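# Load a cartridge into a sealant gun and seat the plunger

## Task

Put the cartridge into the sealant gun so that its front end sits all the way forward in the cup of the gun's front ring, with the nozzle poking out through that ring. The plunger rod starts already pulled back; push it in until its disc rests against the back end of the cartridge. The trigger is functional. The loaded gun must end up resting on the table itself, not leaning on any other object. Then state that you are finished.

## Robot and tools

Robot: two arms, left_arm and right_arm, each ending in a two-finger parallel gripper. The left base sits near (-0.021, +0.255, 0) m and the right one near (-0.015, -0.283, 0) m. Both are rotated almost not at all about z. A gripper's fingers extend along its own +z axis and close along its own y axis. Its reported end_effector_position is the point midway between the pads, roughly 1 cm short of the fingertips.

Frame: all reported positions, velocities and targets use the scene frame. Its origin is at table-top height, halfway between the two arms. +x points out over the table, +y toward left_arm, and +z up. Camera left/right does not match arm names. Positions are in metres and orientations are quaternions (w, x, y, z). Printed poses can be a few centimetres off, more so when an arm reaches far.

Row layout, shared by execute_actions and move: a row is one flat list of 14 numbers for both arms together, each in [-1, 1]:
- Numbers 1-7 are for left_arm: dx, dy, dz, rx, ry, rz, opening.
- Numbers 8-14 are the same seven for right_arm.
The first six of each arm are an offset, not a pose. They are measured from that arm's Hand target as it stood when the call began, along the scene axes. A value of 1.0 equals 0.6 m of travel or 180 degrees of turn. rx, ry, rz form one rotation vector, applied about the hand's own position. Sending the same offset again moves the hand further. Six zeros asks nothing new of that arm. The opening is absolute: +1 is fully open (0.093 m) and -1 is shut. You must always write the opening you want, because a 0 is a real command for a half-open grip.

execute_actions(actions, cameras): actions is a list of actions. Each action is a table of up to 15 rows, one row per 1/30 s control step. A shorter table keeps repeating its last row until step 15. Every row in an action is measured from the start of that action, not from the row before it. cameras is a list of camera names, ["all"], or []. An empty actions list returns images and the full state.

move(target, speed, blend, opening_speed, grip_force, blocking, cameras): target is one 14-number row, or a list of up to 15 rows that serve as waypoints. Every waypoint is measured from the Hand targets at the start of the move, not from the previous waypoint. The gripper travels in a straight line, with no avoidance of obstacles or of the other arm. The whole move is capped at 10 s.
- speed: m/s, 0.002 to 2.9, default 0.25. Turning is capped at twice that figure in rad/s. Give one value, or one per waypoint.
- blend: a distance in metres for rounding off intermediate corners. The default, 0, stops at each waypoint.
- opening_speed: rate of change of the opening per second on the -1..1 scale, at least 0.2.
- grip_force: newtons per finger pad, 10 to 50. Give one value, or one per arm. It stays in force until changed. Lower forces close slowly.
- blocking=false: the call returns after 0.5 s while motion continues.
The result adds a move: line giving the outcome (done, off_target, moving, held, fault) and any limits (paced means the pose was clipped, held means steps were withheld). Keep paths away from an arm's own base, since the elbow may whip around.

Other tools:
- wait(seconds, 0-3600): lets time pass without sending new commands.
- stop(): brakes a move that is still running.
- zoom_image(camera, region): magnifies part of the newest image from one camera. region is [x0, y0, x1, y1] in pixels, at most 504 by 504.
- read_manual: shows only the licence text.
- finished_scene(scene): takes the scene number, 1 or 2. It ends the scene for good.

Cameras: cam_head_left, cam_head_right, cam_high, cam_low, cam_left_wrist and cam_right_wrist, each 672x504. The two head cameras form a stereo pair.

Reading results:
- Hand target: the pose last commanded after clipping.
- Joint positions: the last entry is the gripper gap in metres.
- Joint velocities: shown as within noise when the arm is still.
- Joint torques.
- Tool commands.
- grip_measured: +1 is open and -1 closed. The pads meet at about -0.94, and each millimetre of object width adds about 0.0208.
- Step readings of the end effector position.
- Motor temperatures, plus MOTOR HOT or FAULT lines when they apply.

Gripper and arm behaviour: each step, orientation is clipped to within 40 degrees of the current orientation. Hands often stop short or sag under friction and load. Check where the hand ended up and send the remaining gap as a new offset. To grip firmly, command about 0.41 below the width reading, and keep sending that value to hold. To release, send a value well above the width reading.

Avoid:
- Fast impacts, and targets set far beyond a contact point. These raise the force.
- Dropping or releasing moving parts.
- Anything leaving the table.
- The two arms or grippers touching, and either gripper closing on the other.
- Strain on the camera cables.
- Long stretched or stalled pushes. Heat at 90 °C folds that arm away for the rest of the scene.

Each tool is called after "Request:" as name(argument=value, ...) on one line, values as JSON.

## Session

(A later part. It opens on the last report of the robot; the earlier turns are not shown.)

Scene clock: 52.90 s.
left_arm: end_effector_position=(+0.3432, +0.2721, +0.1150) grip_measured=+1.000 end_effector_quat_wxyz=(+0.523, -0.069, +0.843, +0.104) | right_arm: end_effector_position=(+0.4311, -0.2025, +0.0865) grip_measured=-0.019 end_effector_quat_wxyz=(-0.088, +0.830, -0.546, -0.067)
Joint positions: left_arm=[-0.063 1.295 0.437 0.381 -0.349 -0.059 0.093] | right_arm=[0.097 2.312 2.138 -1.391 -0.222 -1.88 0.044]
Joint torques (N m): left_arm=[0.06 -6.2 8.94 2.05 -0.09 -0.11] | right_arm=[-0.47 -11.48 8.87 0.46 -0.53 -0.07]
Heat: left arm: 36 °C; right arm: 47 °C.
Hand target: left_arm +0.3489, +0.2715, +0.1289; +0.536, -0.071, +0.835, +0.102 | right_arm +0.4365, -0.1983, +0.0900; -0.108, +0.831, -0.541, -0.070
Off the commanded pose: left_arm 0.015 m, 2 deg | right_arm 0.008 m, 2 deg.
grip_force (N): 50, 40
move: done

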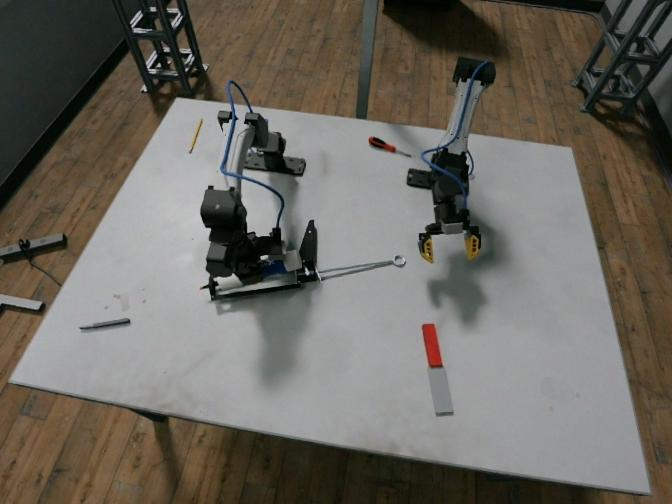

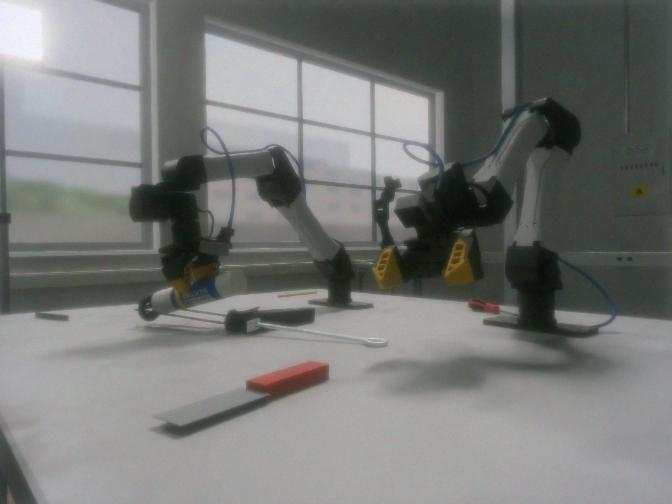

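Request:
move(target=[0,0,0,0,0,0,1,0.0027,-0.0061,-0.010,0,0,0,-0.5], speed=0.03, cameras=["cam_high","cam_low"])

Request:
zoom_image(camera="cam_high", region=[190, 260, 250, 310])

Request:
zoom_image(camera="cam_low", region=[130, 290, 170, 325])

Scene clock: 53.67 s.
left_arm: end_effector_position=(+0.3432, +0.2721, +0.1150) grip_measured=+1.000 end_effector_quat_wxyz=(+0.523, -0.069, +0.843, +0.104) | right_arm: end_effector_position=(+0.4342, -0.2042, +0.0833) grip_measured=-0.019 end_effector_quat_wxyz=(-0.090, +0.831, -0.545, -0.065)
Joint positions: left_arm=[-0.063 1.295 0.437 0.381 -0.349 -0.059 0.093] | right_arm=[0.092 2.32 2.138 -1.378 -0.222 -1.889 0.044]
Joint torques (N m): left_arm=[0.06 -6.2 8.95 2.05 -0.09 -0.11] | right_arm=[-0.76 -11.77 7.79 0.54 -0.53 -0.09]
Heat: left arm: 36 °C; right arm: 47 °C.
Hand target: left_arm +0.3489, +0.2715, +0.1289; +0.536, -0.071, +0.835, +0.102 | right_arm +0.4381, -0.2020, +0.0840; -0.108, +0.831, -0.541, -0.071
Off the commanded pose: left_arm 0.015 m, 2 deg | right_arm 0.005 m, 2 deg.
grip_force (N): 50, 40
move: done

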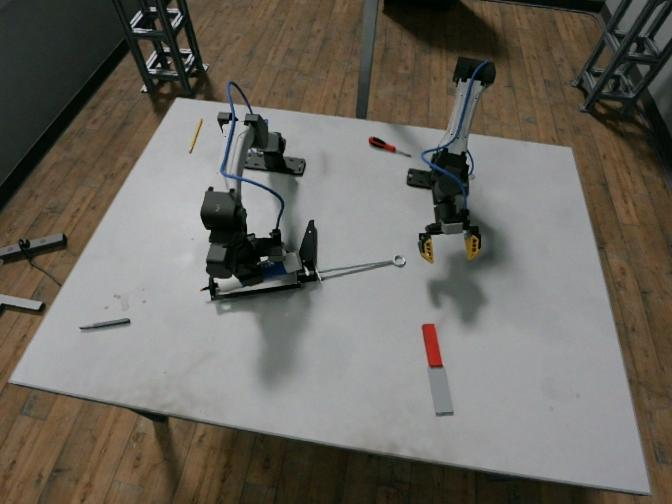

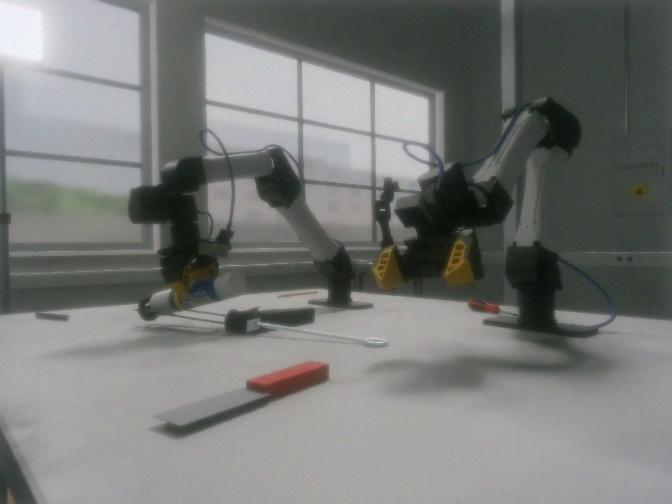

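Scaled by 8.400 from the camera's image (finer frame: 960x720).

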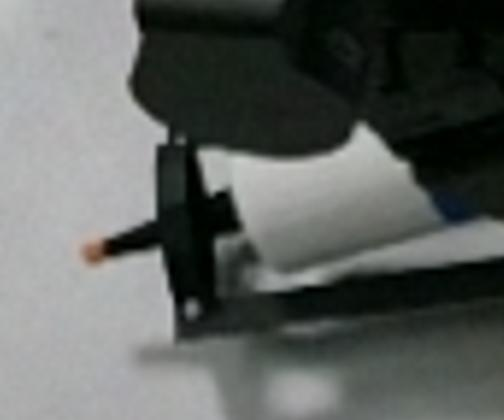

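Scaled by 12.600 from the camera's image (finer frame: 960x720).

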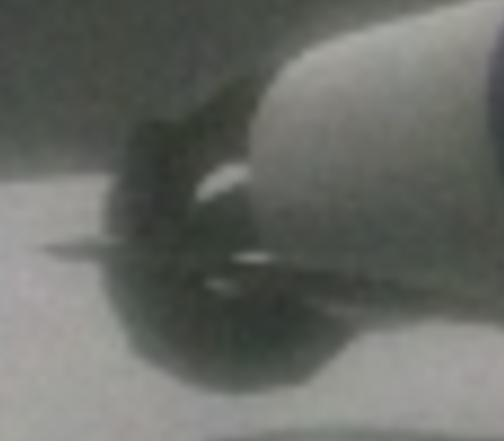

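Request:
move(target=[0,0,0,0,0,0,1,-0.0046,-0.0020,0,0,0,0,-0.5], speed=0.03, cameras=["cam_high","cam_head_left","cam_head_right"])

Request:
zoom_image(camera="cam_high", region=[190, 230, 340, 310])

Request:
zoom_image(camera="cam_head_left", region=[300, 175, 430, 245])

Request:
zoom_image(camera="cam_head_right", region=[310, 170, 440, 255])

Scene clock: 54.37 s.
left_arm: end_effector_position=(+0.3432, +0.2721, +0.1150) grip_measured=+1.000 end_effector_quat_wxyz=(+0.523, -0.069, +0.843, +0.104) | right_arm: end_effector_position=(+0.4336, -0.2059, +0.0799) grip_measured=-0.019 end_effector_quat_wxyz=(-0.089, +0.831, -0.545, -0.067)
Joint positions: left_arm=[-0.063 1.295 0.437 0.381 -0.349 -0.059 0.093] | right_arm=[0.088 2.32 2.124 -1.37 -0.222 -1.891 0.044]
Joint torques (N m): left_arm=[0.05 -6.22 8.95 2.05 -0.09 -0.11] | right_arm=[-0.68 -12.97 6.64 0.51 -0.54 -0.06]
Heat: left arm: 36 °C; right arm: 47 °C.
Hand target: left_arm +0.3489, +0.2715, +0.1289; +0.536, -0.071, +0.835, +0.102 | right_arm +0.4353, -0.2032, +0.0840; -0.108, +0.831, -0.541, -0.071
Off the commanded pose: left_arm 0.015 m, 2 deg | right_arm 0.005 m, 2 deg.
grip_force (N): 50, 40
move: done
Images, in order (width x height): cam_head_left 672x504, cam_head_right 672x504, cam_high 672x504.

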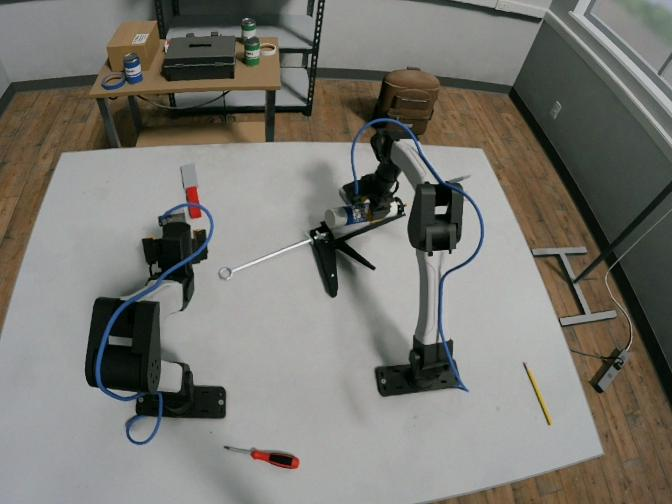

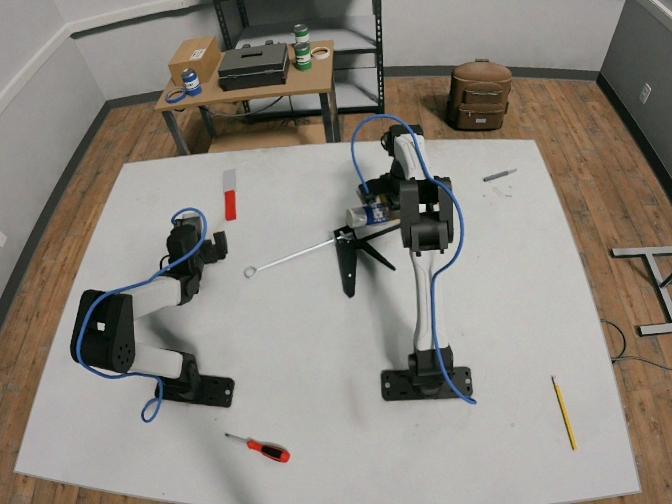

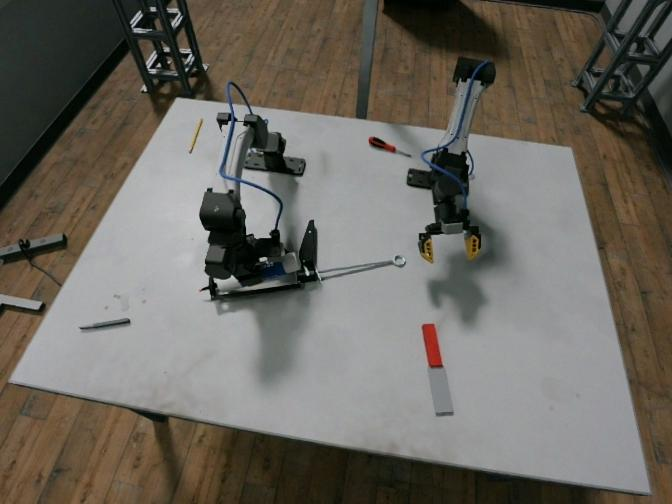

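Scaled by 3.360 from the camera's image (finer frame: 960x720).

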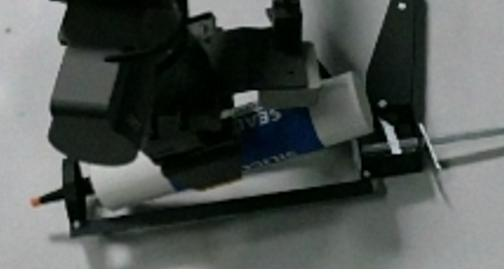

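Scaled by 3.877 from the camera's image (finer frame: 960x720).

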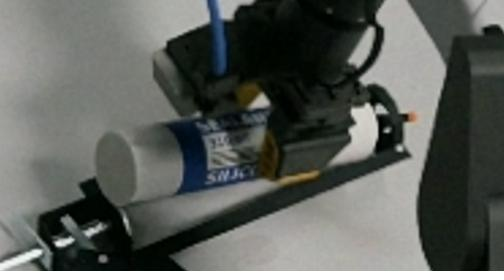

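Scaled by 3.877 from the camera's image (finer frame: 960x720).

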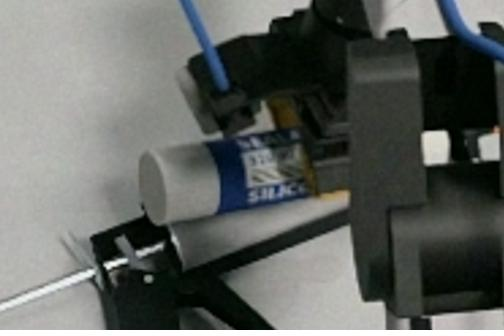

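Request:
move(target=[0,0,0,0,0,0,1,0,0,-0.020,-0.0299,-0.0010,0,-0.5], speed=0.03, cameras=["cam_high","cam_low","cam_head_left"])

Request:
zoom_image(camera="cam_high", region=[190, 230, 340, 310])

Request:
zoom_image(camera="cam_low", region=[130, 270, 270, 345])

Request:
zoom_image(camera="cam_head_left", region=[300, 175, 430, 245])

Scene clock: 57.60 s.
left_arm: end_effector_position=(+0.3432, +0.2721, +0.1150) grip_measured=+1.000 end_effector_quat_wxyz=(+0.523, -0.069, +0.843, +0.104) | right_arm: end_effector_position=(+0.4343, -0.2056, +0.0709) grip_measured=-0.019 end_effector_quat_wxyz=(-0.068, +0.835, -0.544, -0.049)
Joint positions: left_arm=[-0.063 1.295 0.437 0.381 -0.349 -0.059 0.093] | right_arm=[0.109 2.32 2.096 -1.336 -0.166 -1.876 0.044]
Joint torques (N m): left_arm=[0.05 -6.2 8.94 2.05 -0.09 -0.11] | right_arm=[0.44 -12.78 6.8 0.56 -0.15 0.1]
Motor temperatures (°C): left_arm=[25 32 32 36 25 26 24] | right_arm=[28 48 39 26 25 24 25]
Heat: left arm: 36 °C; right arm: 48 °C.
Hand target: left_arm +0.3489, +0.2715, +0.1289; +0.536, -0.071, +0.835, +0.102 | right_arm +0.4354, -0.2031, +0.0721; -0.070, +0.835, -0.544, -0.044
Off the commanded pose: left_arm 0.015 m, 2 deg | right_arm 0.003 m, 1 deg.
grip_force (N): 50, 40
move: done
Images, in order (width x height): cam_head_left 672x504, cam_high 672x504, cam_low 672x504.

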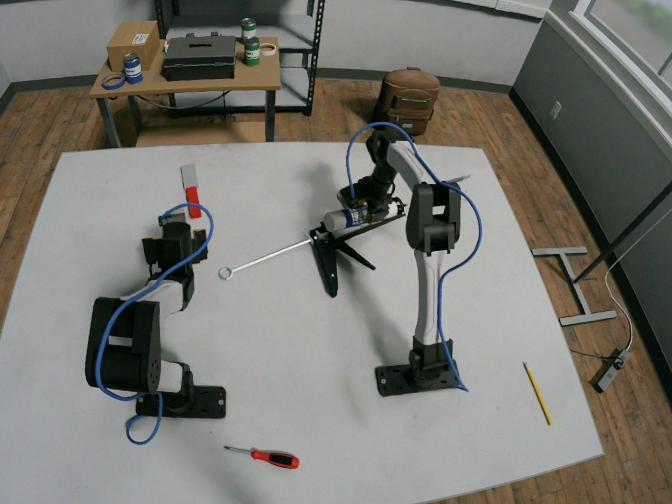

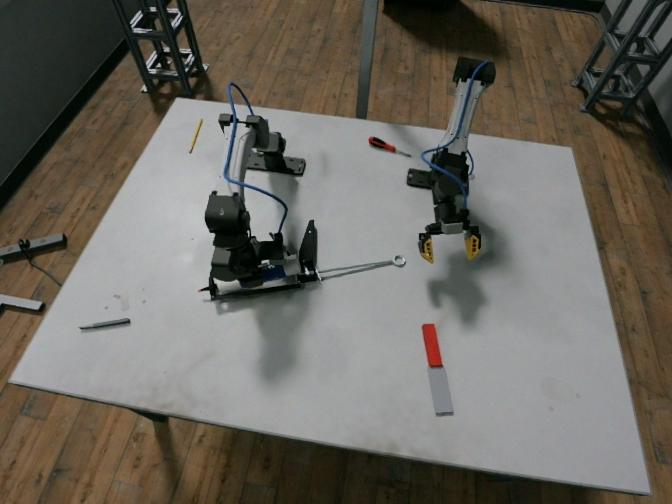

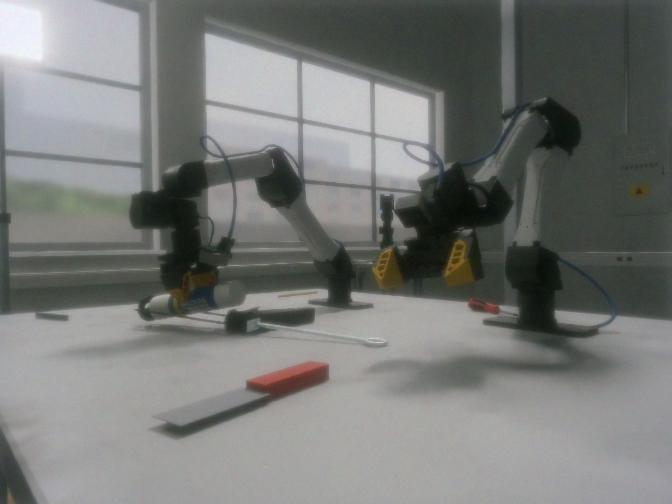

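Scaled by 3.360 from the camera's image (finer frame: 960x720).

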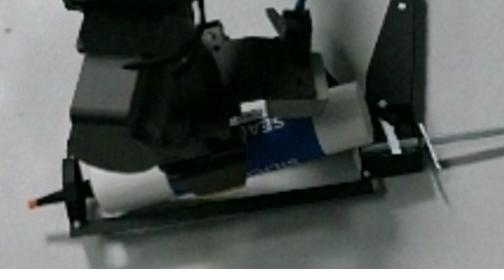

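Scaled by 3.600 from the camera's image (finer frame: 960x720).

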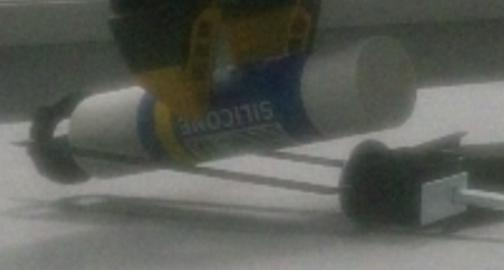

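Scaled by 3.877 from the camera's image (finer frame: 960x720).

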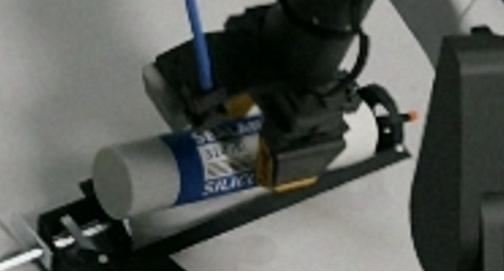

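Request:
zoom_image(camera="cam_low", region=[130, 290, 170, 325])

Request:
zoom_image(camera="cam_low", region=[210, 275, 265, 340])

Request:
zoom_image(camera="cam_high", region=[190, 260, 250, 310])

Request:
zoom_image(camera="cam_high", region=[270, 240, 330, 300])

Request:
zoom_image(camera="cam_head_left", region=[300, 200, 360, 250])

Scaled by 12.600 from the camera's image (finer frame: 960x720).

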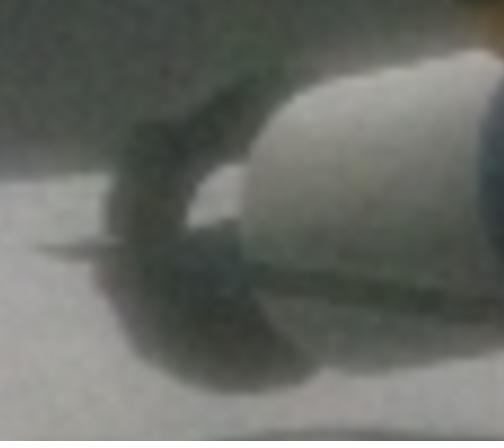

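Scaled by 7.754 from the camera's image (finer frame: 960x720).

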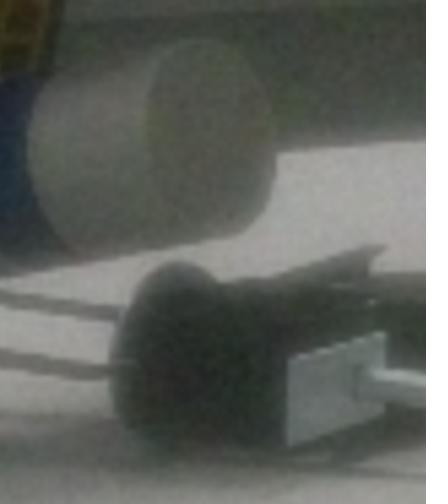

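Scaled by 8.400 from the camera's image (finer frame: 960x720).

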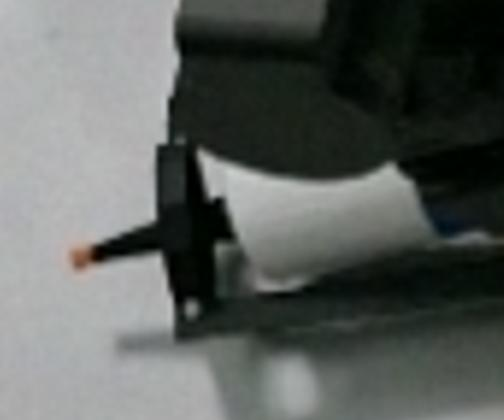

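Scaled by 8.400 from the camera's image (finer frame: 960x720).

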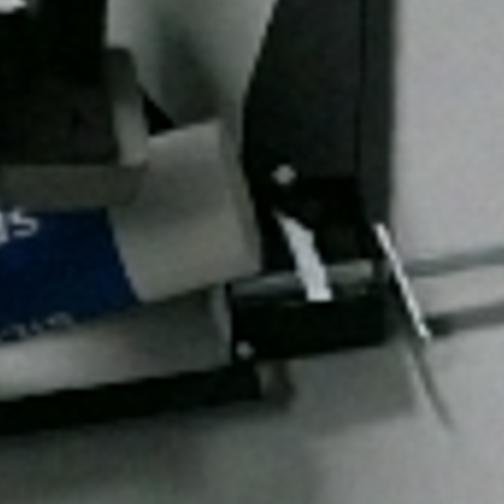

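Scaled by 8.400 from the camera's image (finer frame: 960x720).

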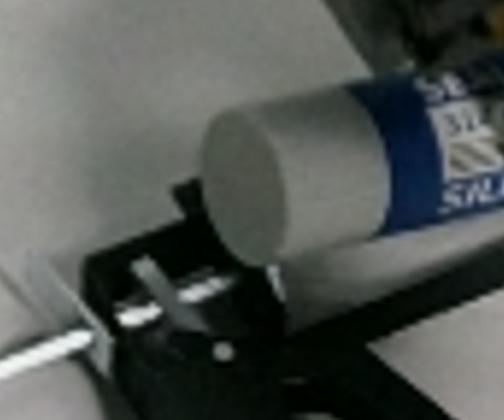

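Request:
move(target=[0,0,0,0,0,0,1,0.0059,-0.0142,-0.003,0,0,0,-0.5], speed=0.03, cameras=["cam_high","cam_low","cam_head_left"])

Request:
zoom_image(camera="cam_low", region=[130, 290, 170, 325])

Request:
zoom_image(camera="cam_low", region=[210, 275, 265, 340])

Request:
zoom_image(camera="cam_high", region=[190, 260, 250, 310])

Request:
zoom_image(camera="cam_head_left", region=[300, 200, 360, 250])

Scene clock: 61.03 s.
left_arm: end_effector_position=(+0.3432, +0.2721, +0.1150) grip_measured=+1.000 end_effector_quat_wxyz=(+0.523, -0.069, +0.843, +0.104) | right_arm: end_effector_position=(+0.4346, -0.2077, +0.0709) grip_measured=-0.019 end_effector_quat_wxyz=(-0.068, +0.834, -0.546, -0.048)
Joint positions: left_arm=[-0.063 1.295 0.437 0.381 -0.349 -0.059 0.093] | right_arm=[0.105 2.32 2.096 -1.336 -0.166 -1.877 0.044]
Joint torques (N m): left_arm=[0.05 -6.22 8.96 2.05 -0.1 -0.11] | right_arm=[-0.62 -11.36 8.25 0.48 -0.1 -0.05]
Heat: left arm: 36 °C; right arm: 49 °C.
Hand target: left_arm +0.3489, +0.2715, +0.1289; +0.536, -0.071, +0.835, +0.102 | right_arm +0.4389, -0.2116, +0.0703; -0.070, +0.835, -0.544, -0.044
Off the commanded pose: left_arm 0.015 m, 2 deg | right_arm 0.006 m, 1 deg.
grip_force (N): 50, 40
move: done
Images, in order (width x height): cam_head_left 672x504, cam_high 672x504, cam_low 672x504.

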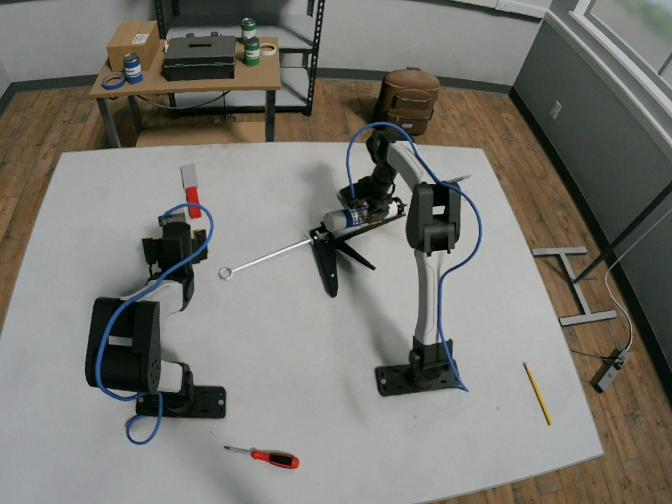

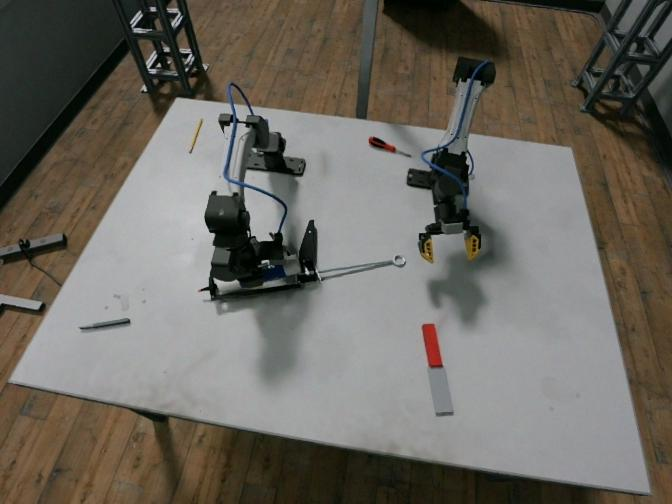

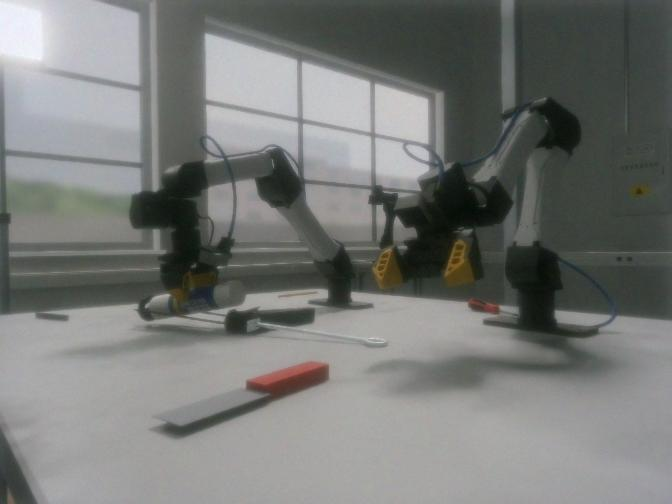

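Scaled by 12.600 from the camera's image (finer frame: 960x720).

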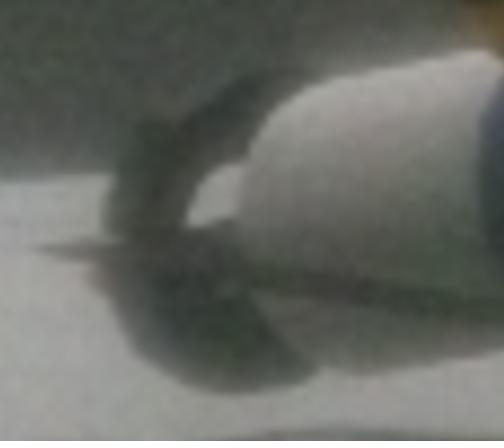

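Scaled by 7.754 from the camera's image (finer frame: 960x720).

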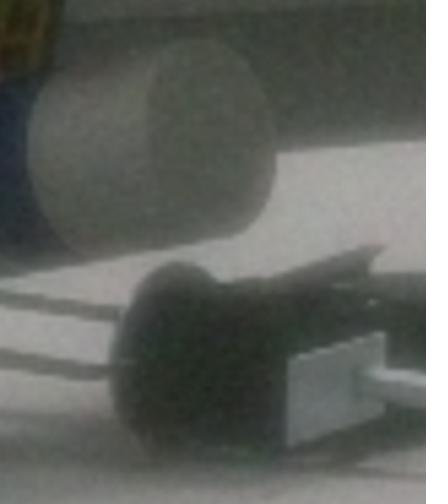

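Scaled by 8.400 from the camera's image (finer frame: 960x720).

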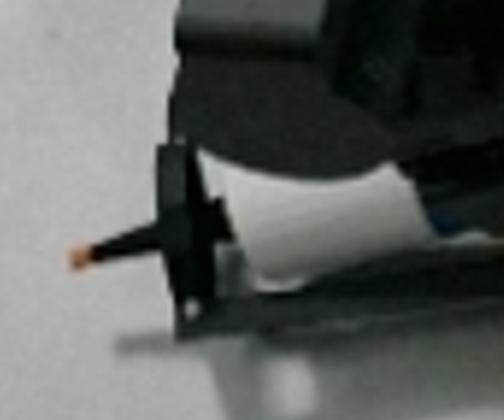

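Scaled by 8.400 from the camera's image (finer frame: 960x720).

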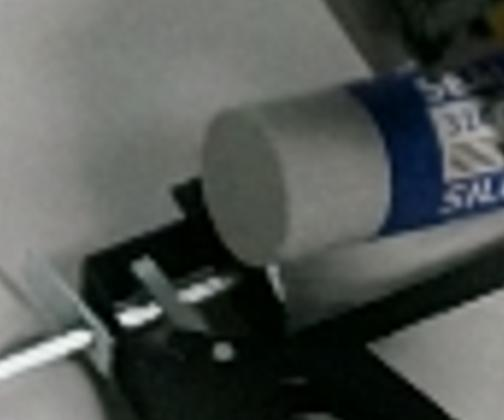

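Request:
move(target=[0,0,0,0,0,0,1,0.0047,-0.0107,0,0,0,0,-0.5], speed=0.03, cameras=["cam_high","cam_low","cam_head_left"])

Request:
zoom_image(camera="cam_low", region=[130, 290, 170, 325])

Request:
zoom_image(camera="cam_low", region=[210, 275, 265, 340])

Request:
zoom_image(camera="cam_high", region=[190, 260, 250, 310])

Request:
zoom_image(camera="cam_head_left", region=[300, 200, 360, 250])

Scene clock: 61.83 s.
left_arm: end_effector_position=(+0.3432, +0.2721, +0.1150) grip_measured=+1.000 end_effector_quat_wxyz=(+0.523, -0.069, +0.843, +0.104) | right_arm: end_effector_position=(+0.4352, -0.2151, +0.0654) grip_measured=-0.019 end_effector_quat_wxyz=(-0.065, +0.834, -0.546, -0.052)
Joint positions: left_arm=[-0.063 1.295 0.437 0.381 -0.349 -0.059 0.093] | right_arm=[0.088 2.332 2.096 -1.336 -0.166 -1.894 0.044]
Joint torques (N m): left_arm=[0.05 -6.22 8.96 2.05 -0.09 -0.11] | right_arm=[-0.64 -11.51 10.13 0.34 -0.12 -0.04]
Heat: left arm: 36 °C; right arm: 49 °C.
Hand target: left_arm +0.3489, +0.2715, +0.1289; +0.536, -0.071, +0.835, +0.102 | right_arm +0.4417, -0.2181, +0.0702; -0.069, +0.835, -0.544, -0.044
Off the commanded pose: left_arm 0.015 m, 2 deg | right_arm 0.009 m, 1 deg.
grip_force (N): 50, 40
move: done
Images, in order (width x height): cam_head_left 672x504, cam_high 672x504, cam_low 672x504.

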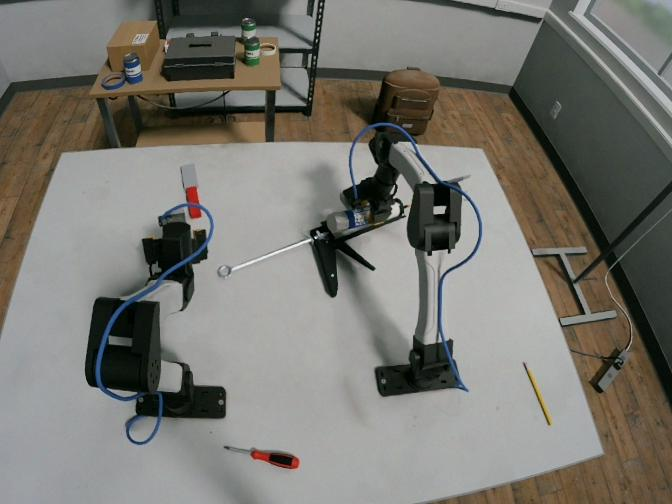

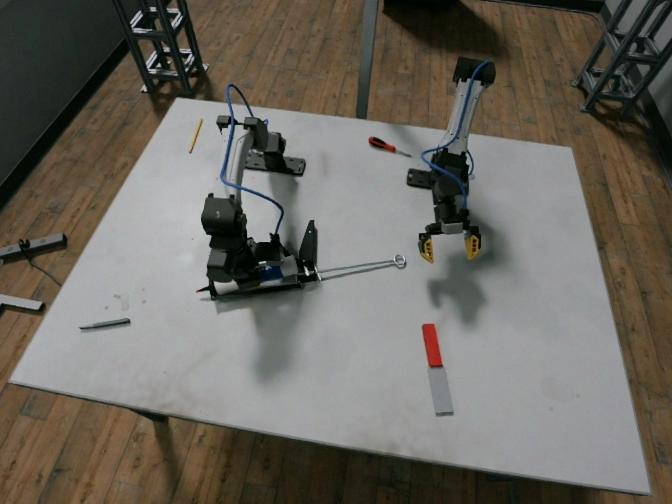

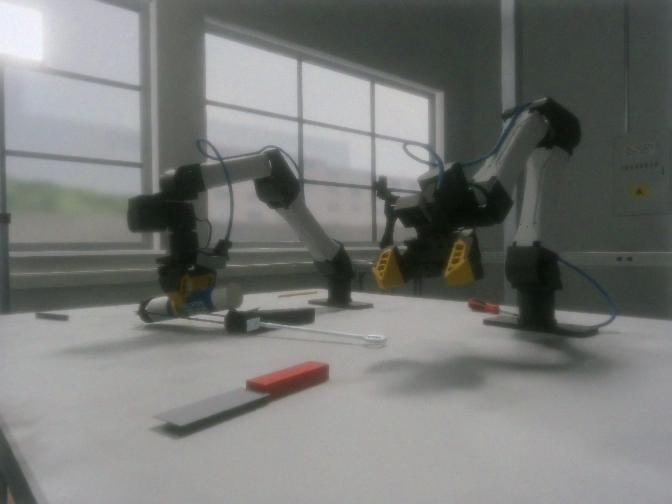

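Scaled by 12.600 from the camera's image (finer frame: 960x720).

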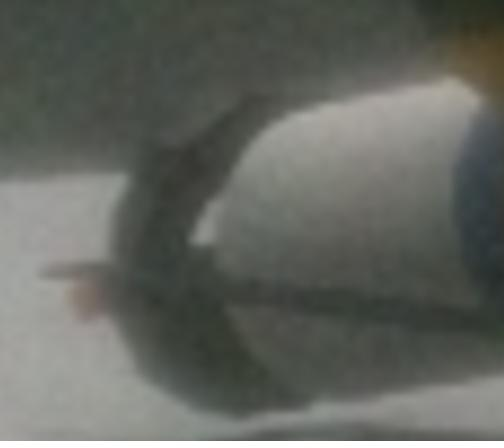

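Scaled by 7.754 from the camera's image (finer frame: 960x720).

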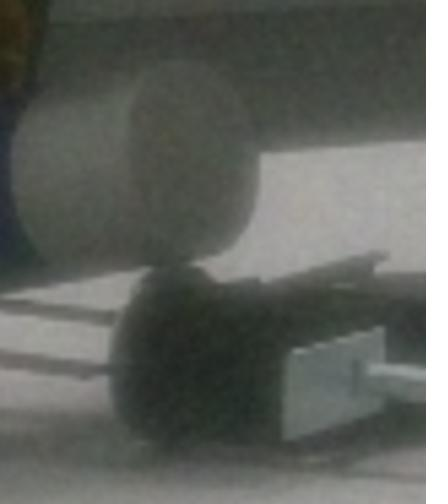

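Scaled by 8.400 from the camera's image (finer frame: 960x720).

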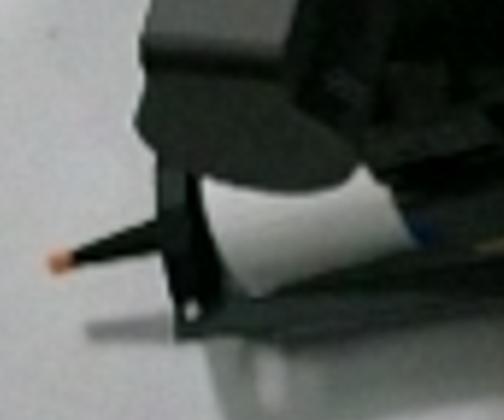

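Scaled by 8.400 from the camera's image (finer frame: 960x720).

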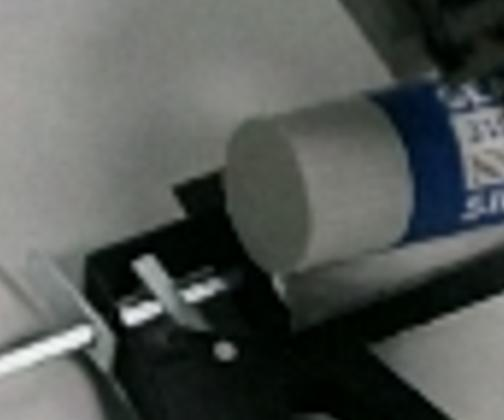

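Request:
move(target=[0,0,0,0,0,0,1,0,0,0.018,0,0,0,-0.5], speed=0.03, cameras=["cam_high","cam_low","cam_head_left"])

Request:
zoom_image(camera="cam_low", region=[130, 290, 170, 325])

Request:
zoom_image(camera="cam_low", region=[210, 275, 265, 340])

Scene clock: 63.20 s.
left_arm: end_effector_position=(+0.3432, +0.2721, +0.1150) grip_measured=+1.000 end_effector_quat_wxyz=(+0.523, -0.069, +0.843, +0.104) | right_arm: end_effector_position=(+0.4357, -0.2153, +0.0745) grip_measured=-0.019 end_effector_quat_wxyz=(-0.065, +0.834, -0.546, -0.051)
Joint positions: left_arm=[-0.063 1.295 0.437 0.381 -0.349 -0.059 0.093] | right_arm=[0.088 2.332 2.132 -1.37 -0.165 -1.894 0.044]
Joint torques (N m): left_arm=[0.03 -6.22 8.92 2.05 -0.09 -0.11] | right_arm=[-0.55 -11.36 11.14 0.25 -0.13 -0.02]
Heat: left arm: 36 °C; right arm: 49 °C.
Hand target: left_arm +0.3489, +0.2715, +0.1289; +0.536, -0.071, +0.835, +0.102 | right_arm +0.4417, -0.2181, +0.0809; -0.069, +0.835, -0.544, -0.044
Off the commanded pose: left_arm 0.015 m, 2 deg | right_arm 0.009 m, 1 deg.
grip_force (N): 50, 40
move: done
Images, in order (width x height): cam_head_left 672x504, cam_high 672x504, cam_low 672x504.

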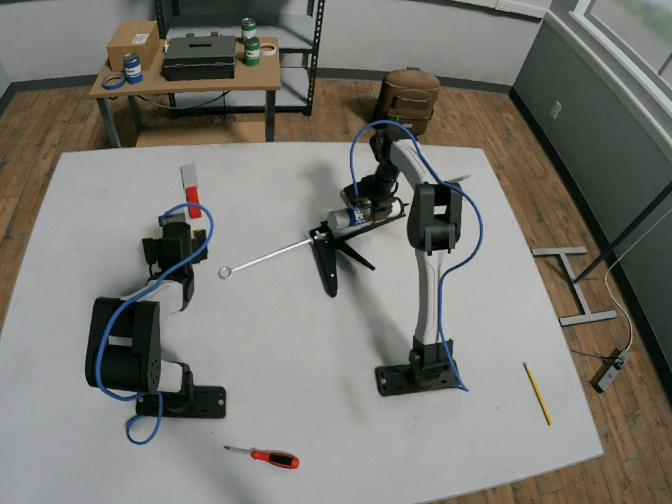

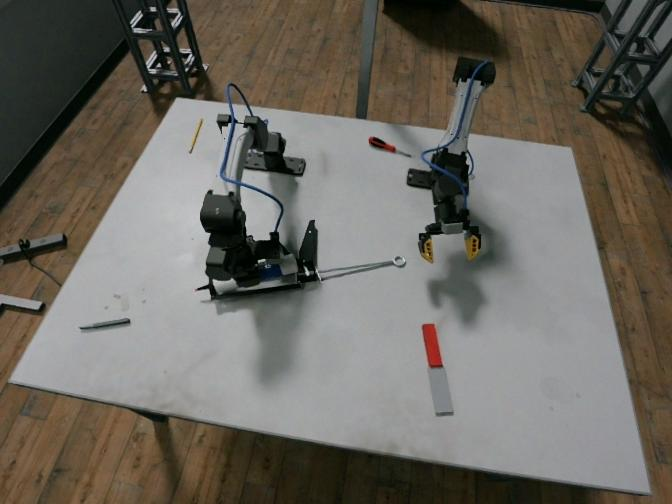

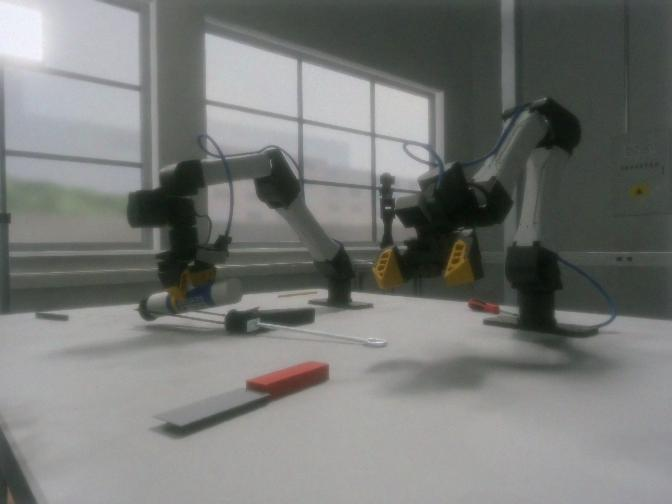

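Scaled by 12.600 from the camera's image (finer frame: 960x720).

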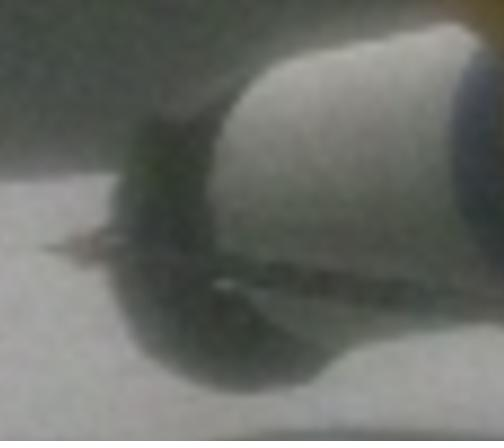

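Scaled by 7.754 from the camera's image (finer frame: 960x720).

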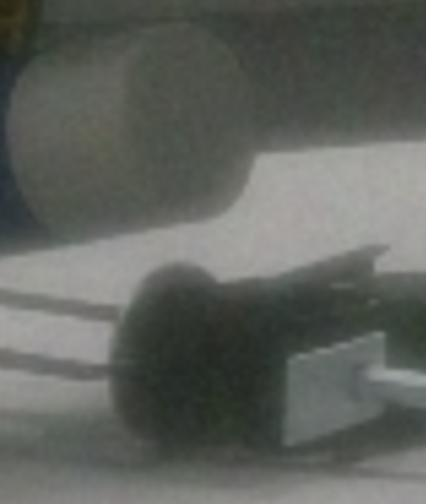

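Request:
move(target=[0,0,0,0,0,0,1,0.0020,-0.0099,-0.005,-0.008,-0.0035,0,-0.5], speed=0.03, cameras=["cam_high","cam_low","cam_head_left"])

Request:
zoom_image(camera="cam_low", region=[130, 290, 170, 325])

Request:
zoom_image(camera="cam_low", region=[210, 275, 265, 340])

Request:
zoom_image(camera="cam_high", region=[190, 230, 340, 310])

Scene clock: 64.10 s.
left_arm: end_effector_position=(+0.3432, +0.2721, +0.1150) grip_measured=+1.000 end_effector_quat_wxyz=(+0.523, -0.069, +0.843, +0.104) | right_arm: end_effector_position=(+0.4360, -0.2188, +0.0741) grip_measured=-0.019 end_effector_quat_wxyz=(-0.058, +0.835, -0.546, -0.045)
Joint positions: left_arm=[-0.063 1.295 0.437 0.381 -0.349 -0.059 0.093] | right_arm=[0.087 2.332 2.132 -1.37 -0.148 -1.897 0.044]
Joint torques (N m): left_arm=[0.05 -6.22 8.94 2.05 -0.09 -0.11] | right_arm=[-0.9 -12 9.13 0.47 -0.01 -0.08]
Heat: left arm: 36 °C; right arm: 49 °C.
Hand target: left_arm +0.3489, +0.2715, +0.1289; +0.536, -0.071, +0.835, +0.102 | right_arm +0.4429, -0.2241, +0.0779; -0.062, +0.836, -0.544, -0.032
Off the commanded pose: left_arm 0.015 m, 2 deg | right_arm 0.009 m, 2 deg.
grip_force (N): 50, 40
move: done
Images, in order (width x height): cam_head_left 672x504, cam_high 672x504, cam_low 672x504.

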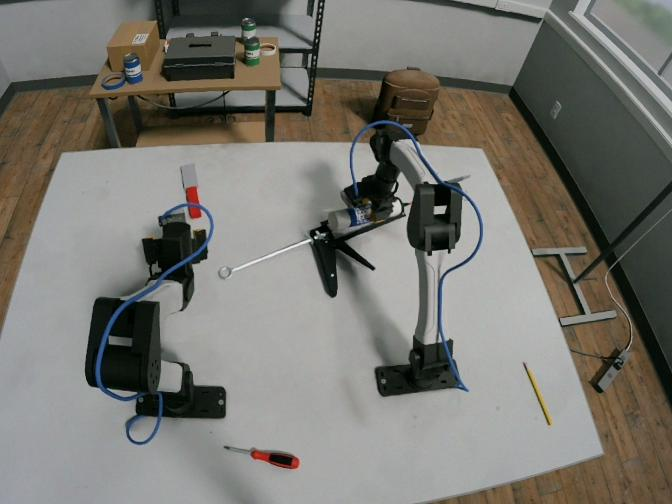

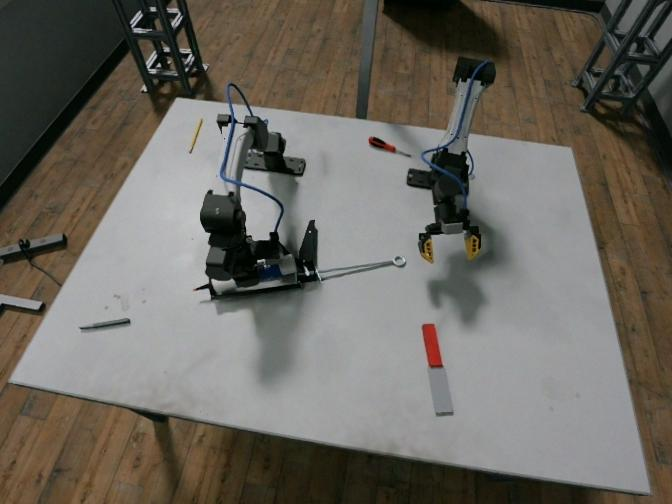

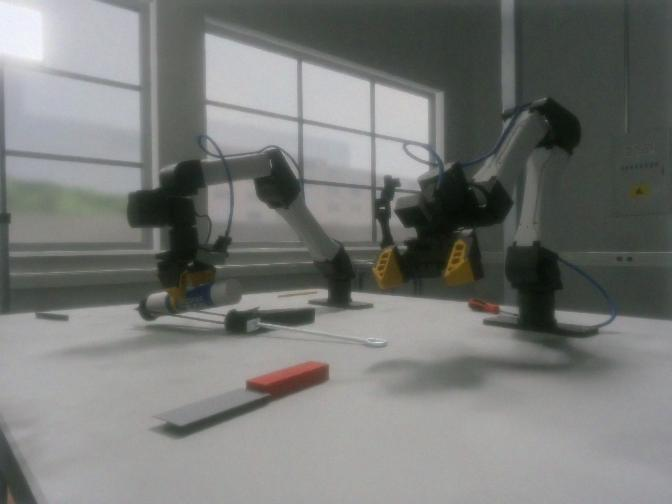

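Scaled by 12.600 from the camera's image (finer frame: 960x720).

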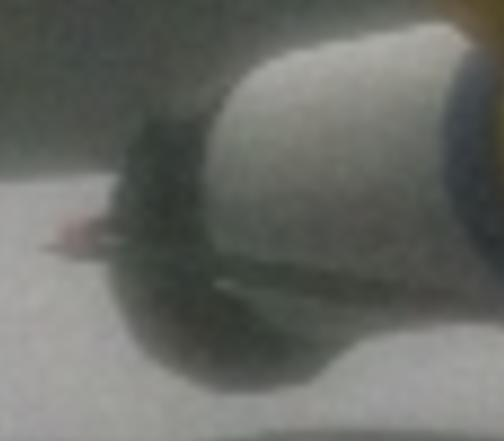

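Scaled by 7.754 from the camera's image (finer frame: 960x720).

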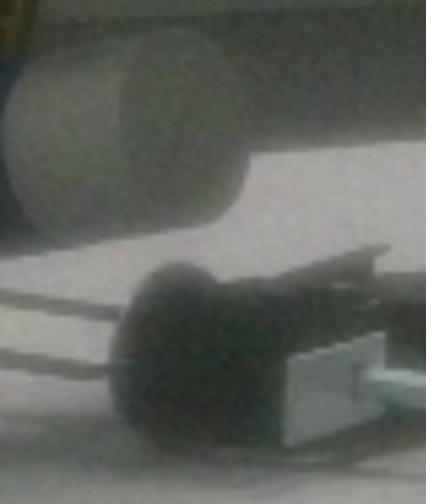

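Scaled by 3.360 from the camera's image (finer frame: 960x720).

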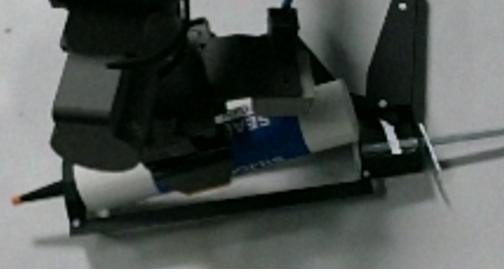

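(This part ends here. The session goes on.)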